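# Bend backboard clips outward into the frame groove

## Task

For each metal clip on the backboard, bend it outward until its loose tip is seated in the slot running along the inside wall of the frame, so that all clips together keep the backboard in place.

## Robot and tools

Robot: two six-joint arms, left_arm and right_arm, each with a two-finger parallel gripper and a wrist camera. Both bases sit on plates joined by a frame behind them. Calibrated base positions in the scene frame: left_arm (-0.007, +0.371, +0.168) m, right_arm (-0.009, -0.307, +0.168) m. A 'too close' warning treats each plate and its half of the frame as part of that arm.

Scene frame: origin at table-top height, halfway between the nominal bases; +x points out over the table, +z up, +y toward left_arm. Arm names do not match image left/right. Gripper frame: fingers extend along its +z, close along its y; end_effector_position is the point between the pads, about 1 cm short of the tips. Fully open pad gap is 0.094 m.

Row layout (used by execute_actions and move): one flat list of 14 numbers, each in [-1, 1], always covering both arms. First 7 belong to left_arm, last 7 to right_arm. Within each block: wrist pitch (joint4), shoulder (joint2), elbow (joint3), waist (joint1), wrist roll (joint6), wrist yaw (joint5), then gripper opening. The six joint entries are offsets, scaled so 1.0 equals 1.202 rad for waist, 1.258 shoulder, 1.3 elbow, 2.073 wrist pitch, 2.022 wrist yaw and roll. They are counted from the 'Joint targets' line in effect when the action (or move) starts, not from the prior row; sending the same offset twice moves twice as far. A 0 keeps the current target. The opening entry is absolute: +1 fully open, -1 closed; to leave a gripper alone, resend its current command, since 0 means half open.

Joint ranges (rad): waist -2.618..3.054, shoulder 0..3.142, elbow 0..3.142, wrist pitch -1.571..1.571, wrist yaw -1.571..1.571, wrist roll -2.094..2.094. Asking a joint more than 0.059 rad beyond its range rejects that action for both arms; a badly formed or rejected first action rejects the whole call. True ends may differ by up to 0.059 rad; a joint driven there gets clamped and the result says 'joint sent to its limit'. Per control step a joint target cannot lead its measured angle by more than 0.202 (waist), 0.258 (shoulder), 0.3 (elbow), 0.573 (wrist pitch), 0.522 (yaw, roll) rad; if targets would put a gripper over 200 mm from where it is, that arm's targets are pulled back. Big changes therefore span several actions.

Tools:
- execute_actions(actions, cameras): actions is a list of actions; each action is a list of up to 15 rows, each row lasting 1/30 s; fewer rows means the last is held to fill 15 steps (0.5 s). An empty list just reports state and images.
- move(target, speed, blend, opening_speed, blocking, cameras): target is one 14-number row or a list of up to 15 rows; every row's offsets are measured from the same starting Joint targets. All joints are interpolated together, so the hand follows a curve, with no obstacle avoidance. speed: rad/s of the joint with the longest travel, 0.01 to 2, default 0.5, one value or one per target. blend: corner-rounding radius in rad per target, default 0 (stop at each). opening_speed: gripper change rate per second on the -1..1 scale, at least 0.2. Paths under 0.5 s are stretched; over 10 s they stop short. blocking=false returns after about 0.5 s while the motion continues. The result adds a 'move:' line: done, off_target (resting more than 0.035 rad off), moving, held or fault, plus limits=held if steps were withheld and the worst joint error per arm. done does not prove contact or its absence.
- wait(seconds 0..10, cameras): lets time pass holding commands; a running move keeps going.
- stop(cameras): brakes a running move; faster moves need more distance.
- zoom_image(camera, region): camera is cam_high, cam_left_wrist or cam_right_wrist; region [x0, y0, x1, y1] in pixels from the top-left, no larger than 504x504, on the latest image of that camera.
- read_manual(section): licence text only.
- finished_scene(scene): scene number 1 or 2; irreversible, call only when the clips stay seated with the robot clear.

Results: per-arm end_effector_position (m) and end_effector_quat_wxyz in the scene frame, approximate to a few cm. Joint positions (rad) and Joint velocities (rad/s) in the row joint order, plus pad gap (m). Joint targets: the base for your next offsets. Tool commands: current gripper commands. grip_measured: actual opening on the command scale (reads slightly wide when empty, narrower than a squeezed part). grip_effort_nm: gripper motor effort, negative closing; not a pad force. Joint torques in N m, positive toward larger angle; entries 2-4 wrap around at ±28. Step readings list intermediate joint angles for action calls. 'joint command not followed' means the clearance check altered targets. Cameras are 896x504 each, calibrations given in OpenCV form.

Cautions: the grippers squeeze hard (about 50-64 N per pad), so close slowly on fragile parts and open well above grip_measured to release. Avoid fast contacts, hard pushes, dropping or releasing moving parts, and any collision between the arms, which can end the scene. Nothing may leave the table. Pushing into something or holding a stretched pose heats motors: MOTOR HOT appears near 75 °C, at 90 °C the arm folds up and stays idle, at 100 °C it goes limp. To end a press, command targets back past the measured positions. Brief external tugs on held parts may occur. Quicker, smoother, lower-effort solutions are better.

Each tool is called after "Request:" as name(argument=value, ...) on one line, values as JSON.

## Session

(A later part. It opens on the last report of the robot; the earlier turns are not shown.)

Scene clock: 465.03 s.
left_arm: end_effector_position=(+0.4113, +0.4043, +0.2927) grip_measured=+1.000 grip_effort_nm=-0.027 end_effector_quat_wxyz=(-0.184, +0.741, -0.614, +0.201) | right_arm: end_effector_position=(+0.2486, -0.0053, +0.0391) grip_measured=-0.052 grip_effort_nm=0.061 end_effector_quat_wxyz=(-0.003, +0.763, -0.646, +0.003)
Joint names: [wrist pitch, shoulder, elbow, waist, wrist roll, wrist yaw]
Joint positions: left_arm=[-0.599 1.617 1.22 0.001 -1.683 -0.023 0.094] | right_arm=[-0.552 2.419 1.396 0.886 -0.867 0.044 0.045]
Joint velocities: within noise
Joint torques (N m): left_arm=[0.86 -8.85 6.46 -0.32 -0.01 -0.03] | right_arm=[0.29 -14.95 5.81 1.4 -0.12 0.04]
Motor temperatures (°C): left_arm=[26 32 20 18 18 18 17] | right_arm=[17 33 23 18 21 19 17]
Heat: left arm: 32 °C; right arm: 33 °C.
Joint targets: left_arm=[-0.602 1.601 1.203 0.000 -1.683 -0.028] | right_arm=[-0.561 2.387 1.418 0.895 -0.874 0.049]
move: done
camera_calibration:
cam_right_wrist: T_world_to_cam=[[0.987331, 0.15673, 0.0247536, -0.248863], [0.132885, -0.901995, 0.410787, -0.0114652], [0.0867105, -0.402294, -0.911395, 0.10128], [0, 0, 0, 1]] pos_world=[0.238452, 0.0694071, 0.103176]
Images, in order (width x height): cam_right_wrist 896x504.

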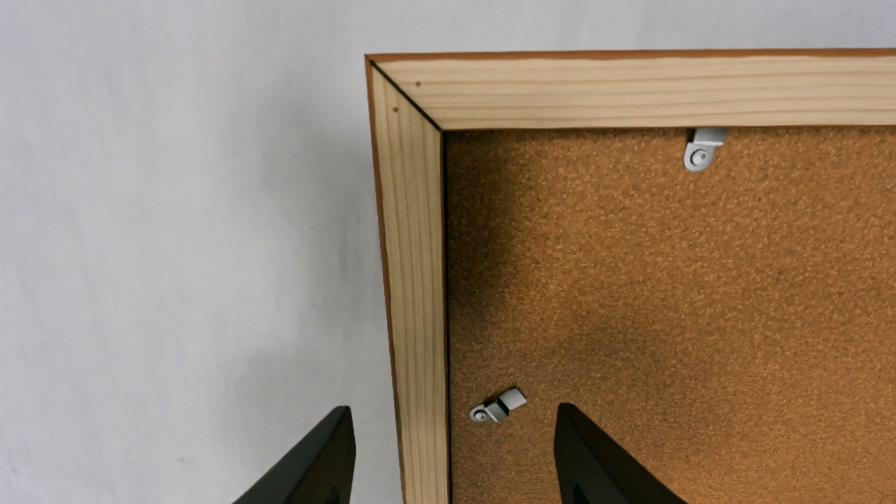

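Request:
move(target=[0,0,0,0,0,0,1,0.0222,0.054,0.0031,0,0,0,-0.05], speed=0.2, cameras=["cam_right_wrist"])

Scene clock: 475.83 s.
left_arm: end_effector_position=(+0.4113, +0.4043, +0.2927) grip_measured=+1.000 grip_effort_nm=-0.022 end_effector_quat_wxyz=(-0.184, +0.741, -0.614, +0.201) | right_arm: end_effector_position=(+0.2481, -0.0053, +0.0288) grip_measured=-0.052 grip_effort_nm=0.061 end_effector_quat_wxyz=(-0.003, +0.763, -0.646, +0.003)
Joint names: [wrist pitch, shoulder, elbow, waist, wrist roll, wrist yaw]
Joint positions: left_arm=[-0.599 1.617 1.22 0.001 -1.683 -0.023 0.094] | right_arm=[-0.525 2.446 1.396 0.886 -0.867 0.044 0.045]
Joint velocities: within noise
Joint torques (N m): left_arm=[0.82 -8.83 6.48 -0.27 0.01 -0.02] | right_arm=[0.47 -11.18 6.04 1.37 -0.11 0.05]
Motor temperatures (°C): left_arm=[26 32 20 18 18 18 17] | right_arm=[17 33 23 18 21 19 17]
Heat: left arm: 32 °C; right arm: 33 °C.
Joint targets: left_arm=[-0.602 1.601 1.203 0.000 -1.683 -0.028] | right_arm=[-0.515 2.455 1.422 0.895 -0.874 0.049]
move: done
camera_calibration:
cam_right_wrist: T_world_to_cam=[[0.987339, 0.156774, 0.0241766, -0.248096], [0.133114, -0.901752, 0.411247, -0.00720012], [0.086274, -0.402822, -0.911203, 0.0920048], [0, 0, 0, 1]] pos_world=[0.237975, 0.0694637, 0.0927942]
Images, in order (width x height): cam_right_wrist 896x504.

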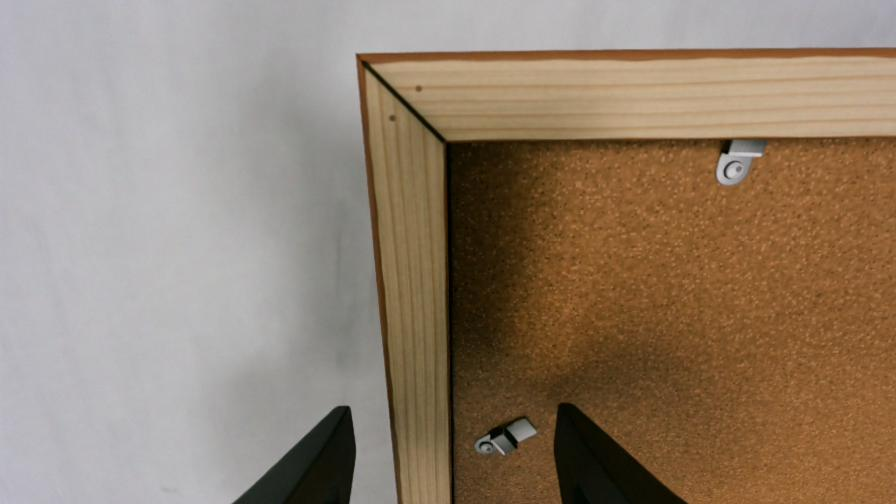

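Request:
move(target=[0,0,0,0,0,0,1,0.0068,0.0127,0.0013,0,0,0,-0.05], speed=0.1, cameras=["cam_right_wrist"])

Request:
zoom_image(camera="cam_right_wrist", region=[440, 390, 600, 504])

Scene clock: 480.73 s.
left_arm: end_effector_position=(+0.4113, +0.4043, +0.2927) grip_measured=+1.000 grip_effort_nm=-0.022 end_effector_quat_wxyz=(-0.184, +0.741, -0.614, +0.201) | right_arm: end_effector_position=(+0.2481, -0.0051, +0.0241) grip_measured=-0.052 grip_effort_nm=0.061 end_effector_quat_wxyz=(-0.004, +0.763, -0.646, +0.003)
Joint names: [wrist pitch, shoulder, elbow, waist, wrist roll, wrist yaw]
Joint positions: left_arm=[-0.599 1.617 1.22 0.001 -1.683 -0.023 0.094] | right_arm=[-0.511 2.459 1.396 0.886 -0.868 0.044 0.045]
Joint velocities: within noise
Joint torques (N m): left_arm=[0.82 -8.98 6.41 -0.29 0.01 -0.07] | right_arm=[0.48 -10.93 6.09 1.39 -0.11 0.03]
Motor temperatures (°C): left_arm=[26 32 20 18 18 18 17] | right_arm=[17 32 23 18 21 19 17]
Heat: left arm: 32 °C; right arm: 32 °C.
Joint targets: left_arm=[-0.602 1.601 1.203 0.000 -1.683 -0.028] | right_arm=[-0.501 2.471 1.423 0.895 -0.875 0.049]
move: done
camera_calibration:
cam_right_wrist: T_world_to_cam=[[0.987268, 0.157085, 0.0250424, -0.247965], [0.133114, -0.902065, 0.410561, -0.00503207], [0.0870828, -0.402, -0.911489, 0.0875924], [0, 0, 0, 1]] pos_world=[0.237849, 0.0696244, 0.0881152]
Images, in order (width x height): cam_right_wrist 896x504.

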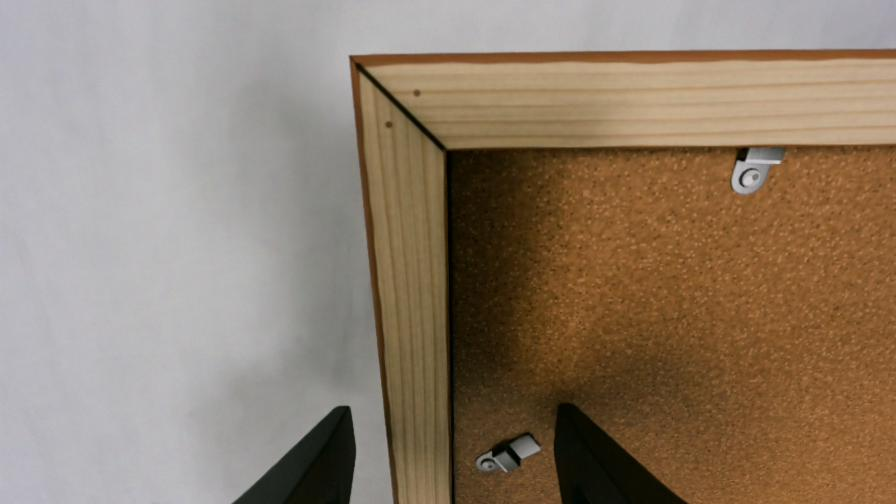

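Scaled by 3.150.

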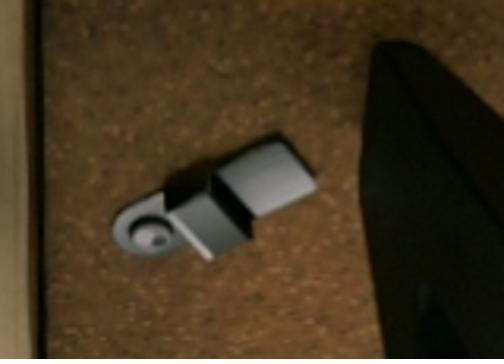

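Request:
move(target=[0,0,0,0,0,0,1,0.002,0.0048,0,0,0,0,-0.05], speed=0.1, cameras=[])

Request:
move(target=[0,0,0,0,0,0,1,0.001,0.003,0,0,0,0,-0.05], speed=0.1, cameras=[])

Scene clock: 484.83 s.
left_arm: end_effector_position=(+0.4113, +0.4043, +0.2927) grip_measured=+1.000 grip_effort_nm=-0.027 end_effector_quat_wxyz=(-0.184, +0.741, -0.614, +0.201) | right_arm: end_effector_position=(+0.2477, -0.0054, +0.0219) grip_measured=-0.052 grip_effort_nm=0.066 end_effector_quat_wxyz=(-0.003, +0.763, -0.646, +0.003)
Joint names: [wrist pitch, shoulder, elbow, waist, wrist roll, wrist yaw]
Joint positions: left_arm=[-0.599 1.617 1.22 0.001 -1.683 -0.023 0.094] | right_arm=[-0.507 2.465 1.396 0.886 -0.868 0.044 0.045]
Joint velocities: within noise
Joint torques (N m): left_arm=[0.79 -8.88 6.43 -0.35 0.02 -0.03] | right_arm=[0.47 -10.93 6.11 1.37 -0.1 0.05]
Motor temperatures (°C): left_arm=[26 32 20 18 18 18 17] | right_arm=[17 32 23 18 21 19 17]
Heat: left arm: 32 °C; right arm: 32 °C.
Joint targets: left_arm=[-0.602 1.601 1.203 0.000 -1.683 -0.028] | right_arm=[-0.497 2.477 1.423 0.895 -0.875 0.049]
move: done
No camera images: "cameras" was empty.

Scene clock: 485.53 s.
left_arm: end_effector_position=(+0.4113, +0.4043, +0.2927) grip_measured=+1.000 grip_effort_nm=-0.027 end_effector_quat_wxyz=(-0.184, +0.741, -0.614, +0.201) | right_arm: end_effector_position=(+0.2479, -0.0052, +0.0211) grip_measured=-0.052 grip_effort_nm=0.061 end_effector_quat_wxyz=(-0.003, +0.763, -0.646, +0.003)
Joint names: [wrist pitch, shoulder, elbow, waist, wrist roll, wrist yaw]
Joint positions: left_arm=[-0.599 1.617 1.22 0.001 -1.683 -0.023 0.094] | right_arm=[-0.504 2.467 1.396 0.886 -0.868 0.044 0.045]
Joint velocities: within noise
Joint torques (N m): left_arm=[0.82 -8.85 6.56 -0.29 0 -0.01] | right_arm=[0.48 -10.77 6.08 1.39 -0.11 0.04]
Motor temperatures (°C): left_arm=[26 32 20 18 18 18 17] | right_arm=[17 32 23 18 21 19 17]
Heat: left arm: 32 °C; right arm: 32 °C.
Joint targets: left_arm=[-0.602 1.601 1.203 0.000 -1.683 -0.028] | right_arm=[-0.495 2.481 1.423 0.895 -0.874 0.049]
move: done
No camera images: "cameras" was empty.

Request:
move(target=[0,0,0,0,0,0,1,0.001,0.0032,0,0,0,0,-0.05], speed=0.1, cameras=[])

Request:
move(target=[0,0,0,0,0,0,1,0.001,0.0032,0,0,0,0,-0.05], speed=0.1, cameras=[])

Scene clock: 489.27 s.
left_arm: end_effector_position=(+0.4113, +0.4043, +0.2927) grip_measured=+1.000 grip_effort_nm=-0.027 end_effector_quat_wxyz=(-0.184, +0.741, -0.614, +0.201) | right_arm: end_effector_position=(+0.2478, -0.0052, +0.0209) grip_measured=-0.052 grip_effort_nm=0.061 end_effector_quat_wxyz=(-0.003, +0.763, -0.646, +0.003)
Joint names: [wrist pitch, shoulder, elbow, waist, wrist roll, wrist yaw]
Joint positions: left_arm=[-0.599 1.617 1.22 0.001 -1.683 -0.023 0.094] | right_arm=[-0.504 2.467 1.396 0.886 -0.868 0.044 0.045]
Joint velocities: within noise
Joint torques (N m): left_arm=[0.81 -8.69 6.42 -0.35 0.01 -0.01] | right_arm=[0.49 -10.45 6.08 1.37 -0.11 0.05]
Motor temperatures (°C): left_arm=[26 32 20 18 18 18 17] | right_arm=[17 32 23 18 21 19 17]
Heat: left arm: 32 °C; right arm: 32 °C.
Joint targets: left_arm=[-0.602 1.601 1.203 0.000 -1.683 -0.028] | right_arm=[-0.493 2.485 1.423 0.895 -0.874 0.049]
move: done
No camera images: "cameras" was empty.

Scene clock: 489.97 s.
left_arm: end_effector_position=(+0.4113, +0.4043, +0.2927) grip_measured=+1.000 grip_effort_nm=-0.017 end_effector_quat_wxyz=(-0.184, +0.741, -0.614, +0.201) | right_arm: end_effector_position=(+0.2487, -0.0042, +0.0208) grip_measured=-0.052 grip_effort_nm=0.061 end_effector_quat_wxyz=(-0.004, +0.763, -0.646, +0.003)
Joint names: [wrist pitch, shoulder, elbow, waist, wrist roll, wrist yaw]
Joint positions: left_arm=[-0.599 1.617 1.22 0.001 -1.683 -0.023 0.094] | right_arm=[-0.504 2.469 1.401 0.886 -0.868 0.044 0.045]
Joint velocities: within noise
Joint torques (N m): left_arm=[0.85 -8.99 6.39 -0.25 0.04 -0.02] | right_arm=[0.52 -10.32 5.68 1.39 -0.11 0.03]
Motor temperatures (°C): left_arm=[26 32 20 18 18 18 17] | right_arm=[17 32 23 18 21 19 17]
Heat: left arm: 32 °C; right arm: 32 °C.
Joint targets: left_arm=[-0.602 1.601 1.203 0.000 -1.683 -0.028] | right_arm=[-0.491 2.489 1.423 0.895 -0.874 0.049]
move: done
No camera images: "cameras" was empty.

Request:
move(target=[0,0,0,0,0,0,1,0.001,0.003,0,0,0,0,-0.22], speed=0.1, opening_speed=0.25, cameras=["cam_right_wrist"])

Request:
zoom_image(camera="cam_right_wrist", region=[440, 390, 600, 504])

Scene clock: 494.90 s.
left_arm: end_effector_position=(+0.4113, +0.4043, +0.2927) grip_measured=+1.000 grip_effort_nm=-0.032 end_effector_quat_wxyz=(-0.184, +0.741, -0.614, +0.201) | right_arm: end_effector_position=(+0.2516, -0.0035, +0.0205) grip_measured=-0.218 grip_effort_nm=-0.159 end_effector_quat_wxyz=(-0.009, +0.763, -0.646, +0.008)
Joint names: [wrist pitch, shoulder, elbow, waist, wrist roll, wrist yaw]
Joint positions: left_arm=[-0.599 1.617 1.22 0.001 -1.683 -0.023 0.094] | right_arm=[-0.492 2.471 1.401 0.886 -0.868 0.054 0.037]
Joint velocities: within noise
Joint torques (N m): left_arm=[0.83 -8.92 6.46 -0.4 0.03 -0.03] | right_arm=[0.44 -10.1 5.74 1.4 -0.1 -0.07]
Motor temperatures (°C): left_arm=[26 32 20 18 18 18 17] | right_arm=[17 31 23 18 21 19 17]
Heat: left arm: 32 °C; right arm: 31 °C.
Joint targets: left_arm=[-0.602 1.601 1.203 0.000 -1.683 -0.028] | right_arm=[-0.489 2.493 1.423 0.895 -0.874 0.049]
move: done
camera_calibration:
cam_right_wrist: T_world_to_cam=[[0.986859, 0.156449, 0.0404163, -0.251838], [0.126336, -0.902996, 0.410655, -0.000903452], [0.100742, -0.400152, -0.910895, 0.0811832], [0, 0, 0, 1]] pos_world=[0.240464, 0.0710696, 0.0844987]
Images, in order (width x height): cam_right_wrist 896x504.

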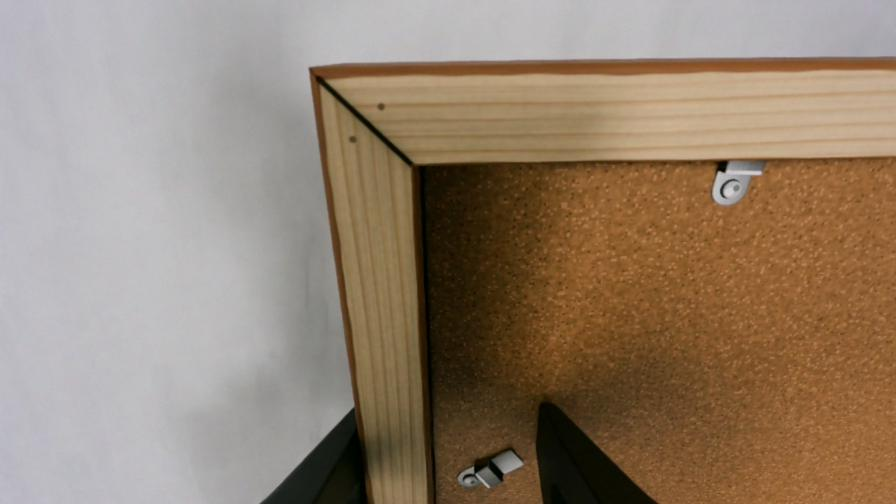

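Scaled by 3.150.

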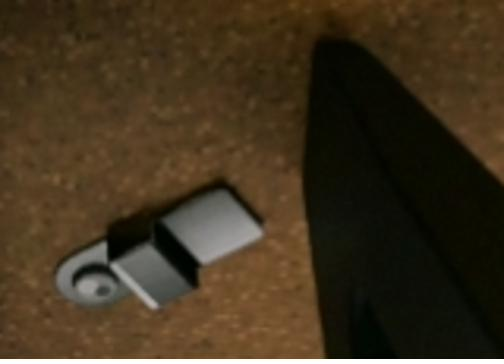

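Request:
zoom_image(camera="cam_right_wrist", region=[240, 340, 480, 504])

Scaled by 2.100.

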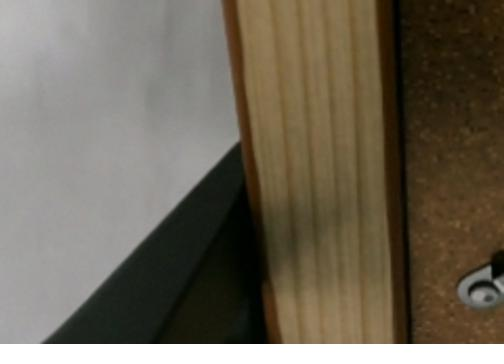

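Request:
move(target=[[0,0,0,0,0,0,1,0,0,0,0,0,0,-0.10],[0,0,0,0,0,0,1,-0.0227,-0.0779,-0.04,0.0042,0,0,-0.10]], speed=0.2, cameras=["cam_right_wrist"])

Scene clock: 549.47 s.
left_arm: end_effector_position=(+0.4113, +0.4043, +0.2927) grip_measured=+1.000 grip_effort_nm=-0.027 end_effector_quat_wxyz=(-0.184, +0.741, -0.614, +0.201) | right_arm: end_effector_position=(+0.2478, -0.0060, +0.0341) grip_measured=-0.102 grip_effort_nm=0.061 end_effector_quat_wxyz=(-0.006, +0.765, -0.644, +0.008)
Joint names: [wrist pitch, shoulder, elbow, waist, wrist roll, wrist yaw]
Joint positions: left_arm=[-0.599 1.617 1.22 0.001 -1.683 -0.023 0.094] | right_arm=[-0.526 2.426 1.383 0.891 -0.868 0.055 0.042]
Joint velocities: within noise
Joint torques (N m): left_arm=[0.84 -8.85 6.52 -0.4 0.01 -0.03] | right_arm=[0.29 -14.97 3.37 1.39 -0.11 -0.07]
Motor temperatures (°C): left_arm=[26 32 20 18 18 18 17] | right_arm=[17 31 23 18 21 19 17]
Heat: left arm: 32 °C; right arm: 31 °C.
Joint targets: left_arm=[-0.602 1.601 1.203 0.000 -1.683 -0.028] | right_arm=[-0.536 2.395 1.371 0.900 -0.874 0.049]
move: done
camera_calibration:
cam_right_wrist: T_world_to_cam=[[0.98618, 0.161797, 0.0356531, -0.247834], [0.132671, -0.900097, 0.414998, -0.00992147], [0.0992368, -0.404532, -0.909124, 0.093277], [0, 0, 0, 1]] pos_world=[0.236468, 0.0689021, 0.0977538]
Images, in order (width x height): cam_right_wrist 896x504.

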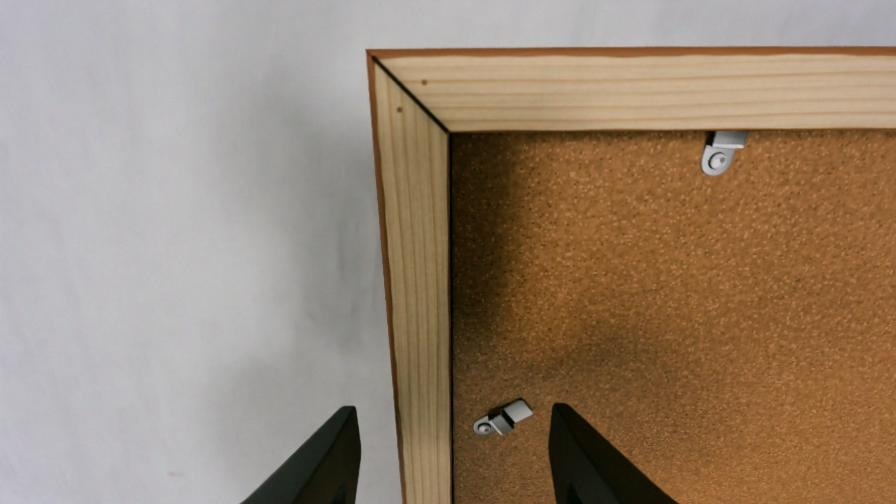

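Request:
move(target=[0,0,0,0,0,0,1,0.0232,0.0644,0.0108,0,0,0,-0.10], speed=0.15, cameras=["cam_right_wrist"])

Scene clock: 555.40 s.
left_arm: end_effector_position=(+0.4113, +0.4043, +0.2927) grip_measured=+1.000 grip_effort_nm=-0.032 end_effector_quat_wxyz=(-0.184, +0.741, -0.614, +0.201) | right_arm: end_effector_position=(+0.2463, -0.0066, +0.0208) grip_measured=-0.102 grip_effort_nm=0.056 end_effector_quat_wxyz=(-0.004, +0.765, -0.643, +0.008)
Joint names: [wrist pitch, shoulder, elbow, waist, wrist roll, wrist yaw]
Joint positions: left_arm=[-0.599 1.617 1.22 0.001 -1.683 -0.023 0.094] | right_arm=[-0.495 2.462 1.383 0.892 -0.869 0.055 0.042]
Joint velocities: within noise
Joint torques (N m): left_arm=[0.81 -8.87 6.5 -0.44 0.02 -0.05] | right_arm=[0.45 -10.71 4.23 1.36 -0.11 -0.07]
Motor temperatures (°C): left_arm=[26 32 20 18 18 18 17] | right_arm=[17 32 23 18 21 19 17]
Heat: left arm: 32 °C; right arm: 32 °C.
Joint targets: left_arm=[-0.602 1.601 1.203 0.000 -1.683 -0.028] | right_arm=[-0.488 2.476 1.385 0.900 -0.875 0.049]
move: done
camera_calibration:
cam_right_wrist: T_world_to_cam=[[0.985916, 0.163957, 0.032996, -0.245706], [0.135391, -0.898275, 0.418056, -0.0055417], [0.0981825, -0.407701, -0.907822, 0.0813014], [0, 0, 0, 1]] pos_world=[0.235013, 0.0684537, 0.0842312]
Images, in order (width x height): cam_right_wrist 896x504.

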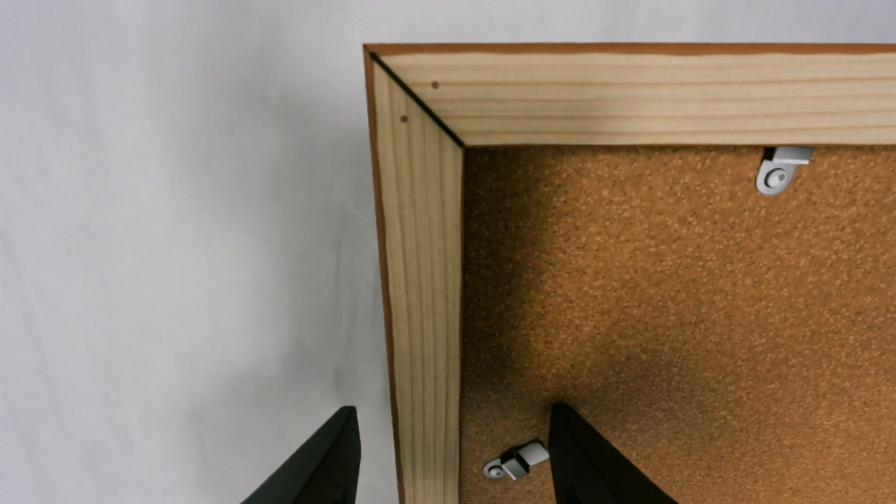

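Request:
move(target=[[0,0,0,0,0,0,1,0.0005,0.004,0,0,0,0,-0.10],[0,0,0,0,0,0,1,0.0005,0.004,0,0,0,0,-0.28]], speed=0.1, opening_speed=0.25, cameras=["cam_right_wrist"])

Scene clock: 560.67 s.
left_arm: end_effector_position=(+0.4113, +0.4043, +0.2927) grip_measured=+1.000 grip_effort_nm=-0.027 end_effector_quat_wxyz=(-0.184, +0.741, -0.614, +0.201) | right_arm: end_effector_position=(+0.2477, -0.0050, +0.0207) grip_measured=-0.278 grip_effort_nm=-0.159 end_effector_quat_wxyz=(-0.008, +0.765, -0.644, +0.008)
Joint names: [wrist pitch, shoulder, elbow, waist, wrist roll, wrist yaw]
Joint positions: left_arm=[-0.599 1.617 1.22 0.001 -1.683 -0.023 0.094] | right_arm=[-0.486 2.462 1.383 0.892 -0.869 0.055 0.034]
Joint velocities: within noise
Joint torques (N m): left_arm=[0.81 -8.9 6.43 -0.35 0.03 -0.01] | right_arm=[0.39 -10.35 4.22 1.35 -0.1 -0.06]
Motor temperatures (°C): left_arm=[26 32 20 18 18 18 17] | right_arm=[17 32 23 18 21 19 17]
Heat: left arm: 32 °C; right arm: 32 °C.
Joint targets: left_arm=[-0.602 1.601 1.203 0.000 -1.683 -0.028] | right_arm=[-0.487 2.481 1.385 0.900 -0.875 0.049]
move: done
camera_calibration:
cam_right_wrist: T_world_to_cam=[[0.985774, 0.163405, 0.0393483, -0.247372], [0.132867, -0.900994, 0.412986, -0.00352029], [0.102937, -0.401882, -0.909887, 0.0806087], [0, 0, 0, 1]] pos_world=[0.236023, 0.0696453, 0.0845323]
Images, in order (width x height): cam_right_wrist 896x504.

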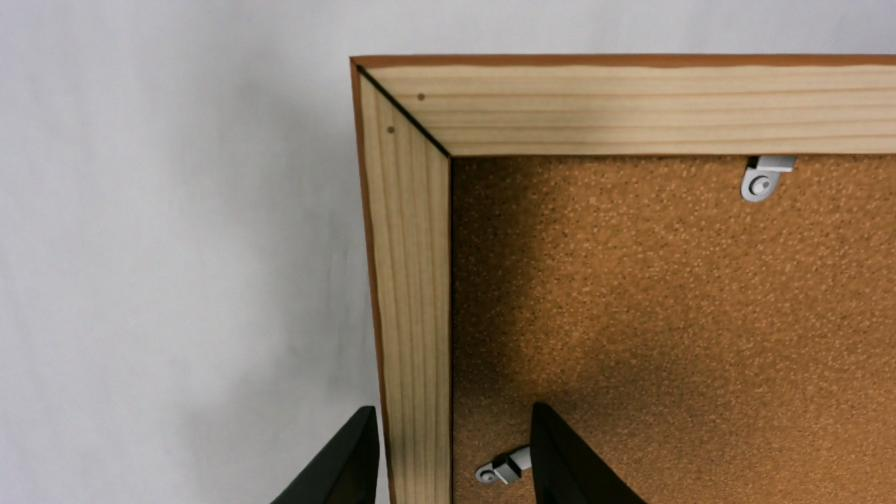

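Request:
move(target=[[0,0,0,0,0,0,1,-0.0116,0,0,0,0,0,-0.28],[0,0,0,0,0,0,1,-0.0116,0.001,0,0,0,0,-0.42]], speed=0.1, opening_speed=0.25, cameras=["cam_right_wrist"])

Request:
zoom_image(camera="cam_right_wrist", region=[440, 390, 600, 504])

Scene clock: 570.87 s.
left_arm: end_effector_position=(+0.4113, +0.4043, +0.2927) grip_measured=+1.000 grip_effort_nm=-0.027 end_effector_quat_wxyz=(-0.184, +0.741, -0.614, +0.201) | right_arm: end_effector_position=(+0.2472, -0.0058, +0.0207) grip_measured=-0.417 grip_effort_nm=-0.173 end_effector_quat_wxyz=(-0.006, +0.766, -0.643, +0.010)
Joint names: [wrist pitch, shoulder, elbow, waist, wrist roll, wrist yaw]
Joint positions: left_arm=[-0.599 1.617 1.22 0.001 -1.683 -0.023 0.094] | right_arm=[-0.49 2.462 1.383 0.893 -0.87 0.058 0.027]
Joint velocities: within noise
Joint torques (N m): left_arm=[0.89 -8.83 6.53 -0.31 0.03 -0.05] | right_arm=[0.18 -10.19 4.26 1.29 -0.09 -0.1]
Motor temperatures (°C): left_arm=[26 32 20 18 18 18 17] | right_arm=[17 32 23 18 21 19 17]
Heat: left arm: 32 °C; right arm: 32 °C.
Joint targets: left_arm=[-0.602 1.601 1.203 0.000 -1.683 -0.028] | right_arm=[-0.511 2.482 1.385 0.900 -0.874 0.049]
move: done
camera_calibration:
cam_right_wrist: T_world_to_cam=[[0.98552, 0.165195, 0.0382234, -0.246677], [0.13449, -0.89885, 0.417111, -0.00468661], [0.103262, -0.405931, -0.908051, 0.0801865], [0, 0, 0, 1]] pos_world=[0.235456, 0.0690875, 0.0841971]
Images, in order (width x height): cam_right_wrist 896x504.

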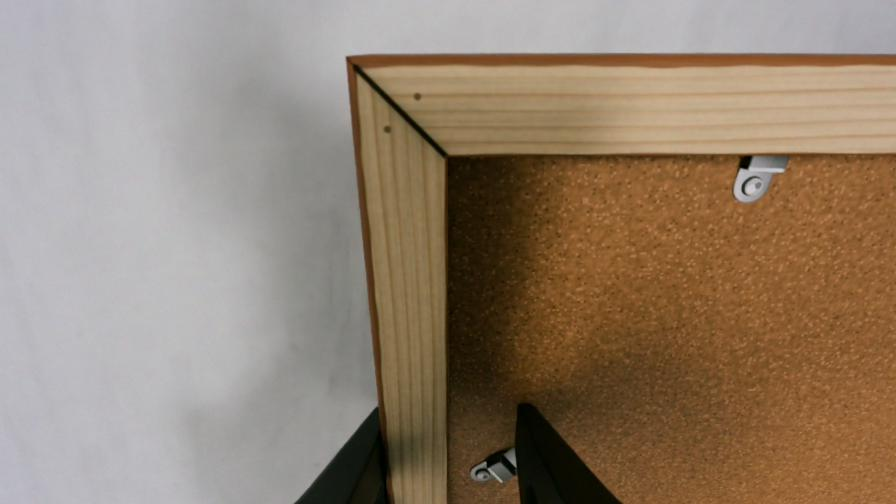

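Scaled by 3.150.

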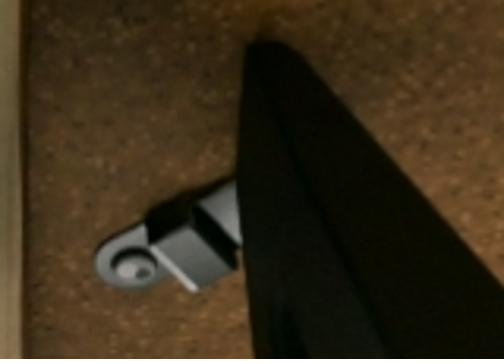

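Request:
move(target=[[0,0,0,0,0,0,1,0,0,0,0,0,0,-0.10],[0,0,0,0,0,0,1,0.001,0.006,0,0,0,0,-0.10]], speed=0.1, opening_speed=1, cameras=["cam_right_wrist"])

Request:
zoom_image(camera="cam_right_wrist", region=[440, 390, 600, 504])

Scene clock: 585.87 s.
left_arm: end_effector_position=(+0.4113, +0.4043, +0.2927) grip_measured=+1.000 grip_effort_nm=-0.027 end_effector_quat_wxyz=(-0.184, +0.741, -0.614, +0.201) | right_arm: end_effector_position=(+0.2415, -0.0078, +0.0207) grip_measured=-0.102 grip_effort_nm=0.071 end_effector_quat_wxyz=(+0.004, +0.768, -0.640, +0.007)
Joint names: [wrist pitch, shoulder, elbow, waist, wrist roll, wrist yaw]
Joint positions: left_arm=[-0.599 1.617 1.22 0.001 -1.683 -0.023 0.094] | right_arm=[-0.511 2.462 1.383 0.898 -0.87 0.052 0.042]
Joint velocities: within noise
Joint torques (N m): left_arm=[0.84 -8.87 6.57 -0.38 0.03 -0.01] | right_arm=[0.38 -9.46 4.21 0.73 -0.08 -0.03]
Motor temperatures (°C): left_arm=[26 32 20 18 18 18 17] | right_arm=[17 32 23 18 21 19 17]
Heat: left arm: 32 °C; right arm: 32 °C.
Joint targets: left_arm=[-0.602 1.601 1.203 0.000 -1.683 -0.028] | right_arm=[-0.509 2.490 1.385 0.900 -0.874 0.049]
move: done
camera_calibration:
cam_right_wrist: T_world_to_cam=[[0.984991, 0.171605, 0.0185409, -0.240113], [0.147548, -0.892874, 0.425447, -0.00896695], [0.0895635, -0.416326, -0.904793, 0.0831988], [0, 0, 0, 1]] pos_world=[0.230381, 0.0678361, 0.0835446]
Images, in order (width x height): cam_right_wrist 896x504.

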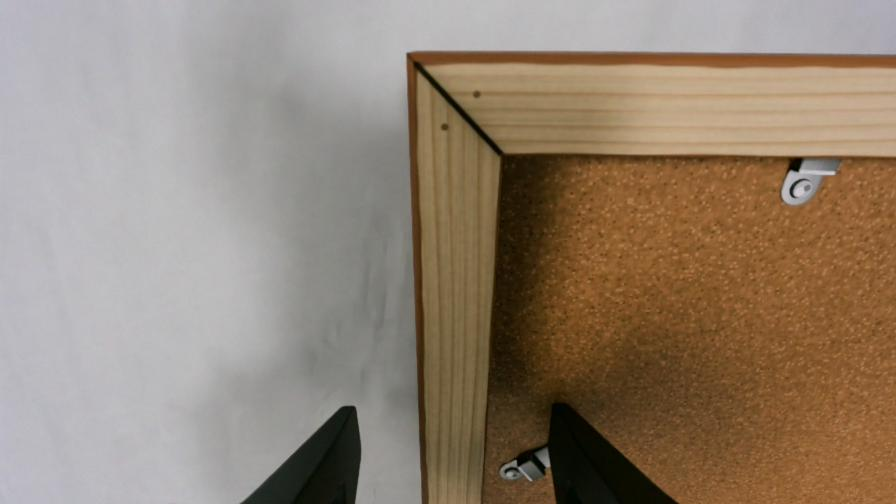

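Scaled by 3.150.

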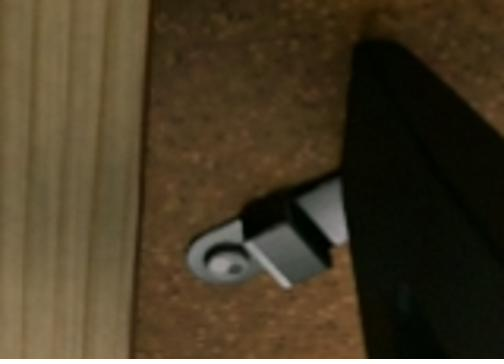

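Request:
move(target=[0,0,0,0,0,0,1,-0.0174,-0.0644,0.0285,-0.0183,0,0,-0.05], speed=0.2, cameras=["cam_right_wrist"])

Request:
zoom_image(camera="cam_right_wrist", region=[440, 390, 600, 504])

Scene clock: 623.67 s.
left_arm: end_effector_position=(+0.4113, +0.4043, +0.2927) grip_measured=+1.000 grip_effort_nm=-0.032 end_effector_quat_wxyz=(-0.184, +0.741, -0.614, +0.201) | right_arm: end_effector_position=(+0.2504, -0.0066, +0.0312) grip_measured=-0.052 grip_effort_nm=0.061 end_effector_quat_wxyz=(-0.002, +0.763, -0.646, +0.006)
Joint names: [wrist pitch, shoulder, elbow, waist, wrist roll, wrist yaw]
Joint positions: left_arm=[-0.599 1.617 1.22 0.001 -1.683 -0.023 0.094] | right_arm=[-0.535 2.442 1.4 0.883 -0.87 0.051 0.045]
Joint velocities: within noise
Joint torques (N m): left_arm=[0.8 -8.88 6.37 -0.29 0.01 0.01] | right_arm=[0.27 -15.19 5.82 0.14 -0.1 -0.03]
Motor temperatures (°C): left_arm=[26 32 20 18 18 18 17] | right_arm=[17 32 23 18 21 19 17]
Heat: left arm: 32 °C; right arm: 32 °C.
Joint targets: left_arm=[-0.602 1.601 1.203 0.000 -1.683 -0.028] | right_arm=[-0.545 2.409 1.423 0.878 -0.874 0.049]
move: done
camera_calibration:
cam_right_wrist: T_world_to_cam=[[0.987343, 0.156169, 0.0276701, -0.250284], [0.130615, -0.899614, 0.416695, -0.00916477], [0.0899672, -0.407807, -0.908625, 0.0924783], [0, 0, 0, 1]] pos_world=[0.239993, 0.0685551, 0.0947724]
Images, in order (width x height): cam_right_wrist 896x504.

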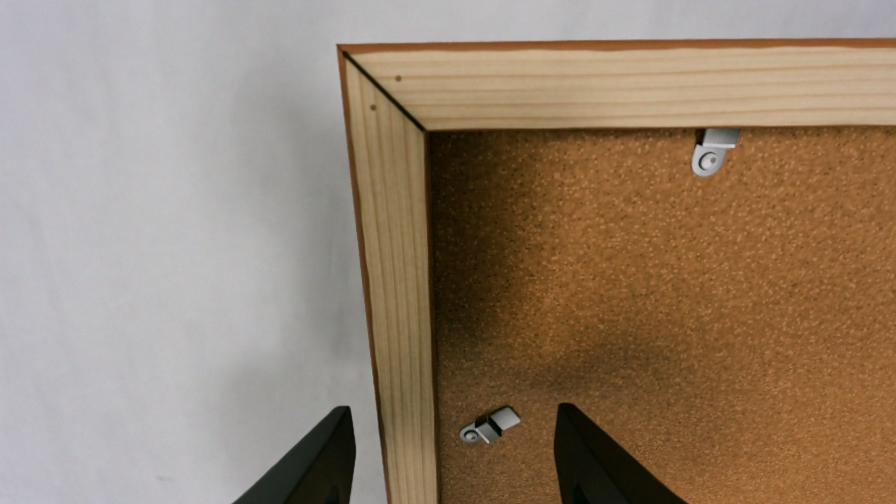

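Scaled by 3.150.

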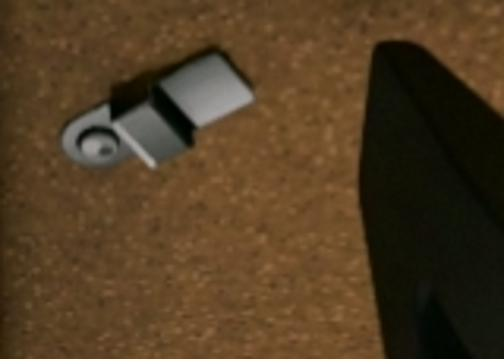

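Request:
move(target=[0,0,0,0,0,0,1,0.0232,0.0556,-0.0331,0.015,0,0,-0.05], speed=0.15, cameras=["cam_right_wrist"])

Request:
zoom_image(camera="cam_right_wrist", region=[440, 390, 600, 504])

Scene clock: 631.00 s.
left_arm: end_effector_position=(+0.4113, +0.4043, +0.2927) grip_measured=+1.000 grip_effort_nm=-0.027 end_effector_quat_wxyz=(-0.184, +0.741, -0.614, +0.201) | right_arm: end_effector_position=(+0.2474, -0.0065, +0.0209) grip_measured=-0.052 grip_effort_nm=0.056 end_effector_quat_wxyz=(-0.002, +0.765, -0.644, +0.007)
Joint names: [wrist pitch, shoulder, elbow, waist, wrist roll, wrist yaw]
Joint positions: left_arm=[-0.599 1.617 1.22 0.001 -1.683 -0.023 0.094] | right_arm=[-0.503 2.465 1.391 0.888 -0.87 0.052 0.045]
Joint velocities: within noise
Joint torques (N m): left_arm=[0.82 -8.95 6.39 -0.29 0.02 0] | right_arm=[0.45 -10.8 3.19 1.28 -0.08 -0.04]
Motor temperatures (°C): left_arm=[26 32 20 18 18 18 17] | right_arm=[17 32 23 18 21 19 17]
Heat: left arm: 32 °C; right arm: 32 °C.
Joint targets: left_arm=[-0.602 1.601 1.203 0.000 -1.683 -0.028] | right_arm=[-0.497 2.479 1.379 0.896 -0.874 0.049]
move: done
camera_calibration:
cam_right_wrist: T_world_to_cam=[[0.98641, 0.161846, 0.0283159, -0.246768], [0.135429, -0.898471, 0.417623, -0.00565794], [0.0930318, -0.408113, -0.908179, 0.0825813], [0, 0, 0, 1]] pos_world=[0.236498, 0.0685574, 0.0843489]
Images, in order (width x height): cam_right_wrist 896x504.

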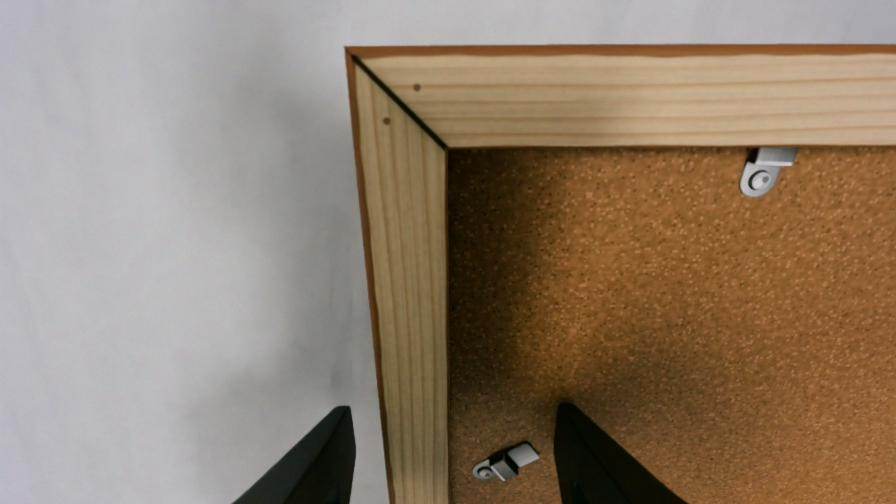

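Scaled by 3.150.

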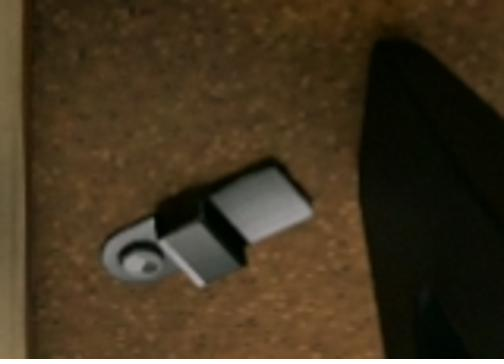

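Request:
move(target=[[0,0,0,0,0,0,1,-0.0106,-0.003,0,-0.0145,0,0,-0.05],[0,0,0,0,0,0,1,-0.0106,0.0100,0,-0.0145,0,0,-0.05]], speed=0.1, cameras=["cam_right_wrist"])

Request:
zoom_image(camera="cam_right_wrist", region=[440, 390, 600, 504])

Scene clock: 639.90 s.
left_arm: end_effector_position=(+0.4113, +0.4043, +0.2927) grip_measured=+1.000 grip_effort_nm=-0.027 end_effector_quat_wxyz=(-0.184, +0.741, -0.614, +0.201) | right_arm: end_effector_position=(+0.2470, -0.0069, +0.0205) grip_measured=-0.052 grip_effort_nm=0.056 end_effector_quat_wxyz=(-0.001, +0.765, -0.644, +0.007)
Joint names: [wrist pitch, shoulder, elbow, waist, wrist roll, wrist yaw]
Joint positions: left_arm=[-0.599 1.617 1.22 0.001 -1.683 -0.023 0.094] | right_arm=[-0.504 2.466 1.391 0.888 -0.87 0.052 0.045]
Joint velocities: within noise
Joint torques (N m): left_arm=[0.82 -8.94 6.34 -0.42 0.01 -0.01] | right_arm=[0.22 -9.78 3.22 -0.35 -0.08 -0.03]
Motor temperatures (°C): left_arm=[26 32 20 18 18 18 17] | right_arm=[17 31 23 18 21 19 17]
Heat: left arm: 32 °C; right arm: 31 °C.
Joint targets: left_arm=[-0.602 1.601 1.203 0.000 -1.683 -0.028] | right_arm=[-0.519 2.491 1.379 0.879 -0.874 0.049]
move: done
camera_calibration:
cam_right_wrist: T_world_to_cam=[[0.986432, 0.161959, 0.0268698, -0.246345], [0.136008, -0.897851, 0.418767, -0.00592548], [0.0919482, -0.409431, -0.907696, 0.0823193], [0, 0, 0, 1]] pos_world=[0.236239, 0.0682816, 0.0838216]
Images, in order (width x height): cam_right_wrist 896x504.

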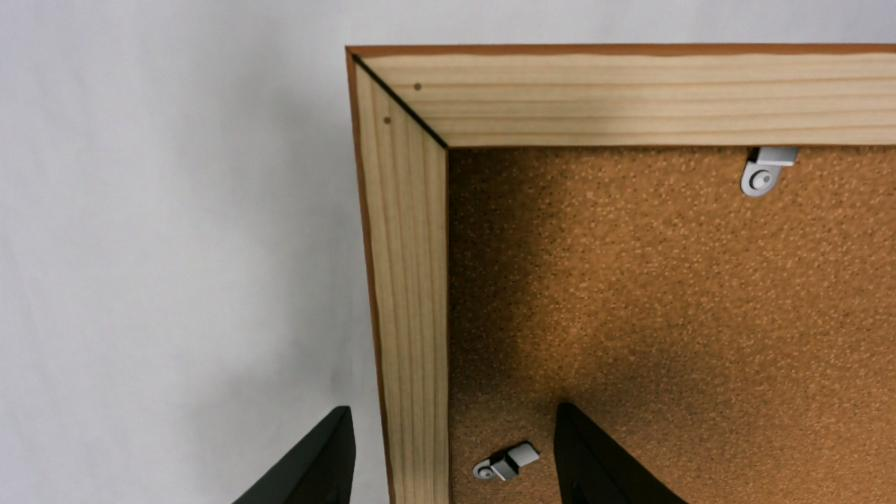

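Scaled by 3.150.

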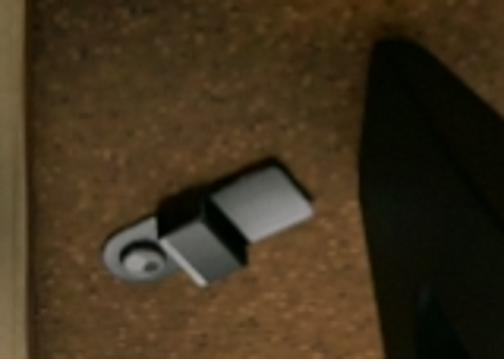

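Request:
move(target=[[0,0,0,0,0,0,1,0,-0.045,0,0,0,0,-0.05],[0,0,0,0,0,0,1,0,0,0,0,0,0,-0.05]], speed=0.1, cameras=["cam_right_wrist"])

Request:
zoom_image(camera="cam_right_wrist", region=[440, 390, 600, 504])

Scene clock: 646.80 s.
left_arm: end_effector_position=(+0.4113, +0.4043, +0.2927) grip_measured=+1.000 grip_effort_nm=-0.022 end_effector_quat_wxyz=(-0.184, +0.741, -0.614, +0.201) | right_arm: end_effector_position=(+0.2470, -0.0069, +0.0205) grip_measured=-0.052 grip_effort_nm=0.056 end_effector_quat_wxyz=(-0.001, +0.765, -0.644, +0.007)
Joint names: [wrist pitch, shoulder, elbow, waist, wrist roll, wrist yaw]
Joint positions: left_arm=[-0.599 1.617 1.22 0.001 -1.683 -0.023 0.094] | right_arm=[-0.504 2.466 1.391 0.888 -0.87 0.052 0.045]
Joint velocities: within noise
Joint torques (N m): left_arm=[0.85 -8.91 6.42 -0.23 0.03 -0.01] | right_arm=[0.22 -9.78 3.21 -0.38 -0.08 -0.04]
Motor temperatures (°C): left_arm=[26 32 20 18 18 18 17] | right_arm=[17 32 23 18 21 19 17]
Heat: left arm: 32 °C; right arm: 32 °C.
Joint targets: left_arm=[-0.602 1.601 1.203 0.000 -1.683 -0.028] | right_arm=[-0.518 2.491 1.379 0.879 -0.874 0.049]
move: done
camera_calibration:
cam_right_wrist: T_world_to_cam=[[0.986432, 0.161959, 0.0268698, -0.246345], [0.136008, -0.897851, 0.418767, -0.00592548], [0.0919482, -0.409431, -0.907696, 0.0823193], [0, 0, 0, 1]] pos_world=[0.236239, 0.0682816, 0.0838216]
Images, in order (width x height): cam_right_wrist 896x504.

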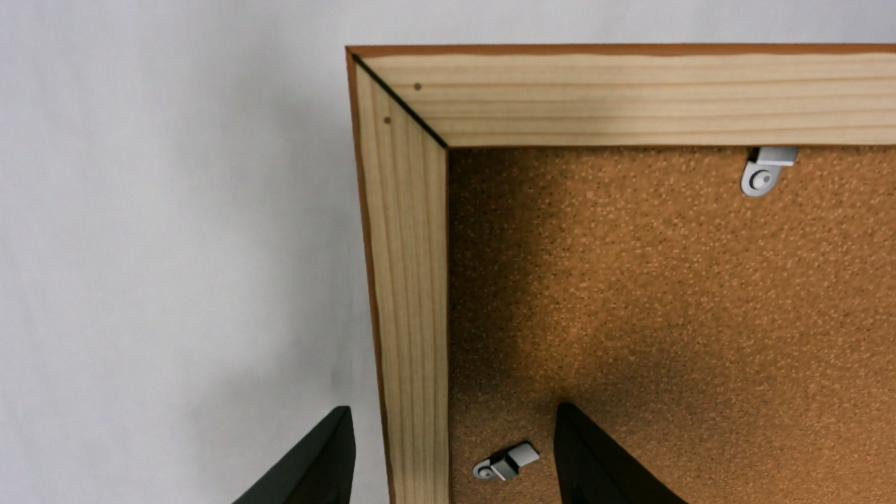

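Scaled by 3.150.

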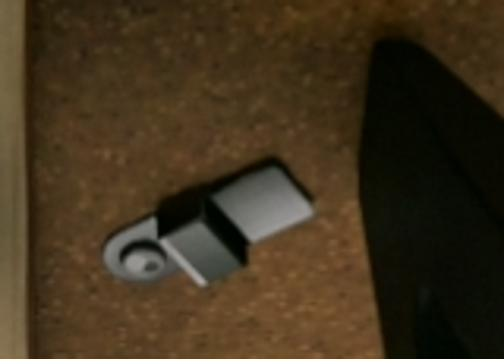

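Request:
move(target=[[0,0,0,0,0,0,1,-0.002,-0.055,0,-0.002,0,0,-0.05],[0,0,0,0,0,0,1,-0.004,0,0,-0.002,0,0,-0.05]], speed=0.15, cameras=["cam_right_wrist"])

Request:
zoom_image(camera="cam_right_wrist", region=[440, 390, 600, 504])

Scene clock: 652.23 s.
left_arm: end_effector_position=(+0.4113, +0.4043, +0.2927) grip_measured=+1.000 grip_effort_nm=-0.027 end_effector_quat_wxyz=(-0.184, +0.741, -0.614, +0.201) | right_arm: end_effector_position=(+0.2468, -0.0103, +0.0207) grip_measured=-0.052 grip_effort_nm=0.056 end_effector_quat_wxyz=(+0.004, +0.763, -0.646, +0.007)
Joint names: [wrist pitch, shoulder, elbow, waist, wrist roll, wrist yaw]
Joint positions: left_arm=[-0.599 1.617 1.22 0.001 -1.683 -0.023 0.094] | right_arm=[-0.515 2.466 1.391 0.883 -0.87 0.052 0.045]
Joint velocities: within noise
Joint torques (N m): left_arm=[0.85 -8.95 6.45 -0.36 0.02 -0.04] | right_arm=[0.25 -9.69 3.19 -0.12 -0.09 -0.03]
Motor temperatures (°C): left_arm=[26 32 20 18 18 18 17] | right_arm=[17 32 23 18 21 19 17]
Heat: left arm: 32 °C; right arm: 32 °C.
Joint targets: left_arm=[-0.602 1.601 1.203 0.000 -1.683 -0.028] | right_arm=[-0.527 2.491 1.379 0.876 -0.874 0.049]
move: done
camera_calibration:
cam_right_wrist: T_world_to_cam=[[0.987314, 0.157691, 0.0185484, -0.245642], [0.134909, -0.894747, 0.425708, -0.00889957], [0.0837263, -0.417805, -0.904671, 0.0830212], [0, 0, 0, 1]] pos_world=[0.236776, 0.0654593, 0.0834517]
Images, in order (width x height): cam_right_wrist 896x504.

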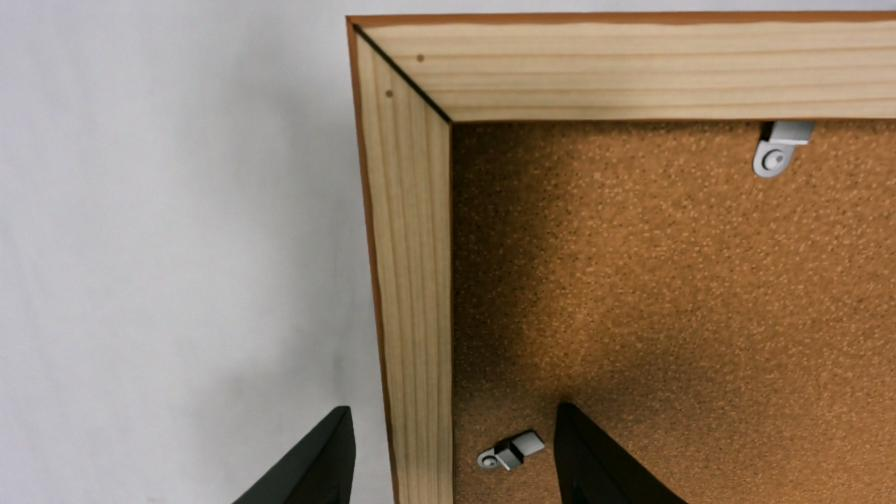

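Scaled by 3.150.

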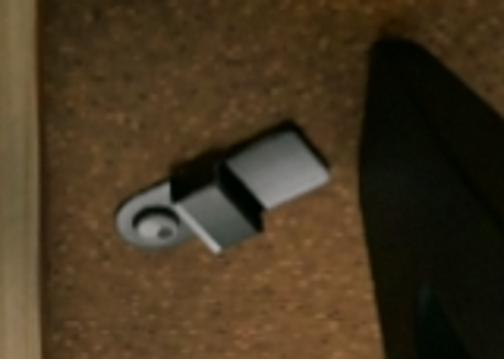

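Request:
move(target=[0,0,0,0,0,0,1,0,0.001,0,0,0,0,-0.3], speed=0.1, opening_speed=0.25, cameras=["cam_right_wrist"])

Request:
zoom_image(camera="cam_right_wrist", region=[440, 390, 600, 504])

Scene clock: 657.03 s.
left_arm: end_effector_position=(+0.4113, +0.4043, +0.2927) grip_measured=+1.000 grip_effort_nm=-0.037 end_effector_quat_wxyz=(-0.184, +0.741, -0.614, +0.201) | right_arm: end_effector_position=(+0.2490, -0.0103, +0.0204) grip_measured=-0.298 grip_effort_nm=-0.168 end_effector_quat_wxyz=(+0.001, +0.763, -0.646, +0.012)
Joint names: [wrist pitch, shoulder, elbow, waist, wrist roll, wrist yaw]
Joint positions: left_arm=[-0.599 1.617 1.22 0.001 -1.683 -0.023 0.094] | right_arm=[-0.509 2.466 1.391 0.883 -0.87 0.062 0.033]
Joint velocities: within noise
Joint torques (N m): left_arm=[0.86 -8.75 6.37 -0.32 0.02 -0.06] | right_arm=[0.18 -9.66 3.19 -0.09 -0.07 -0.15]
Motor temperatures (°C): left_arm=[26 32 20 18 18 18 17] | right_arm=[17 31 23 18 21 19 17]
Heat: left arm: 32 °C; right arm: 31 °C.
Joint targets: left_arm=[-0.602 1.601 1.203 0.000 -1.683 -0.028] | right_arm=[-0.527 2.493 1.379 0.876 -0.874 0.049]
move: done
camera_calibration:
cam_right_wrist: T_world_to_cam=[[0.987075, 0.157545, 0.0293832, -0.248039], [0.129952, -0.894121, 0.428556, -0.00786221], [0.0937891, -0.419198, -0.903037, 0.0800613], [0, 0, 0, 1]] pos_world=[0.238346, 0.0656092, 0.0829559]
Images, in order (width x height): cam_right_wrist 896x504.

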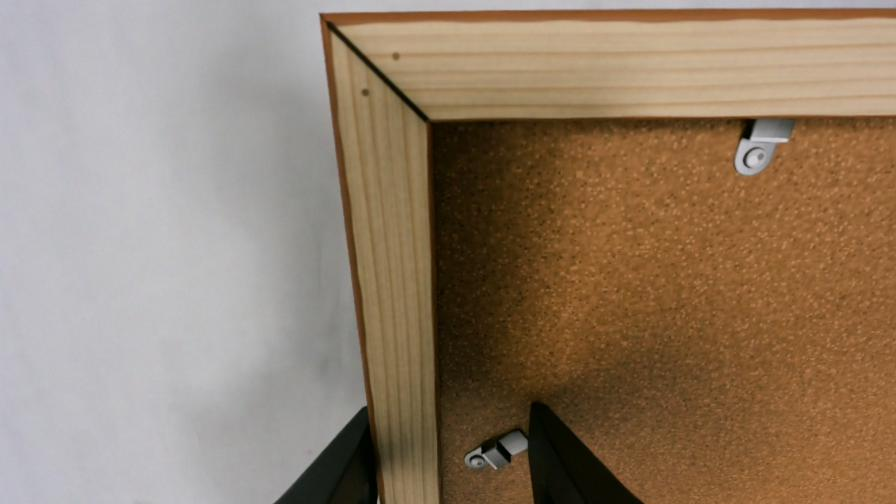

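Scaled by 3.150.

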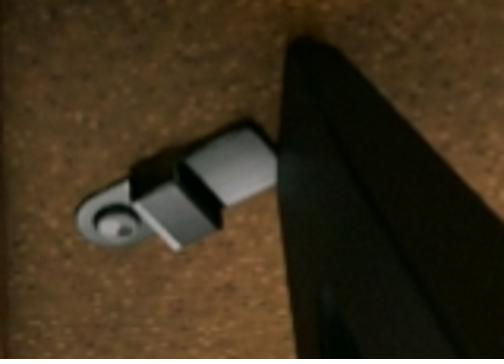

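Request:
move(target=[0,0,0,0,0,0,1,0,0.002,0,0,0,0,-0.4], speed=0.1, opening_speed=0.25, cameras=["cam_right_wrist"])

Request:
zoom_image(camera="cam_right_wrist", region=[440, 390, 600, 504])

Scene clock: 660.60 s.
left_arm: end_effector_position=(+0.4113, +0.4043, +0.2927) grip_measured=+1.000 grip_effort_nm=-0.022 end_effector_quat_wxyz=(-0.184, +0.741, -0.614, +0.201) | right_arm: end_effector_position=(+0.2487, -0.0110, +0.0204) grip_measured=-0.397 grip_effort_nm=-0.212 end_effector_quat_wxyz=(+0.003, +0.763, -0.646, +0.011)
Joint names: [wrist pitch, shoulder, elbow, waist, wrist roll, wrist yaw]
Joint positions: left_arm=[-0.599 1.617 1.22 0.001 -1.683 -0.023 0.094] | right_arm=[-0.512 2.466 1.391 0.882 -0.871 0.061 0.028]
Joint velocities: within noise
Joint torques (N m): left_arm=[0.84 -8.85 6.35 -0.21 0.02 -0.04] | right_arm=[0.21 -9.43 3.19 -0.02 -0.07 -0.13]
Motor temperatures (°C): left_arm=[26 32 20 18 18 18 17] | right_arm=[17 31 23 18 21 19 17]
Heat: left arm: 32 °C; right arm: 31 °C.
Joint targets: left_arm=[-0.602 1.601 1.203 0.000 -1.683 -0.028] | right_arm=[-0.527 2.495 1.379 0.876 -0.875 0.049]
move: done
camera_calibration:
cam_right_wrist: T_world_to_cam=[[0.987197, 0.157326, 0.0262671, -0.247583], [0.130957, -0.893461, 0.429625, -0.00874343], [0.09106, -0.420685, -0.902625, 0.0804159], [0, 0, 0, 1]] pos_world=[0.238235, 0.0649692, 0.0828451]
Images, in order (width x height): cam_right_wrist 896x504.

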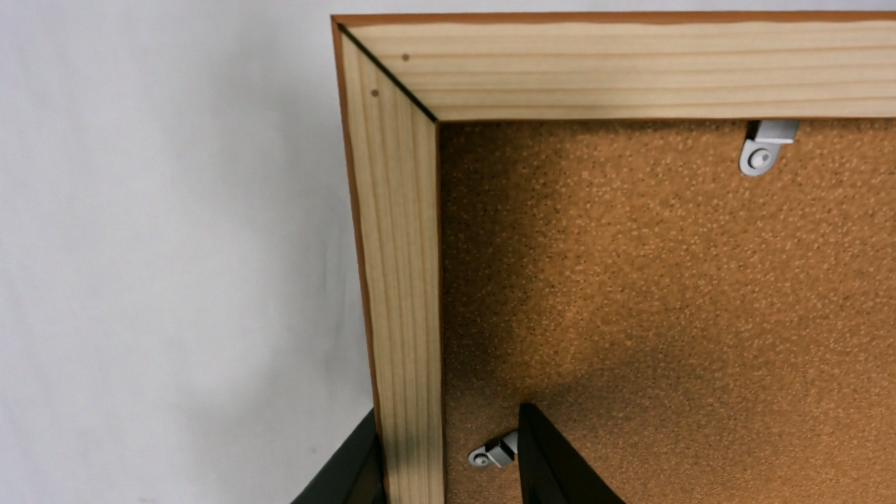

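Scaled by 3.150.

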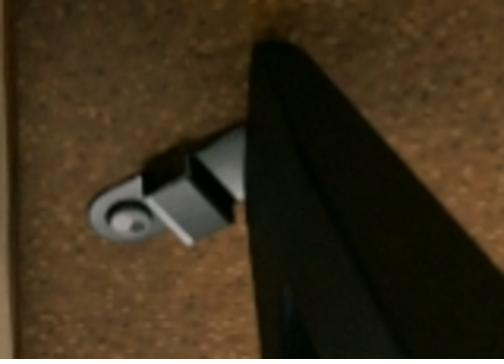

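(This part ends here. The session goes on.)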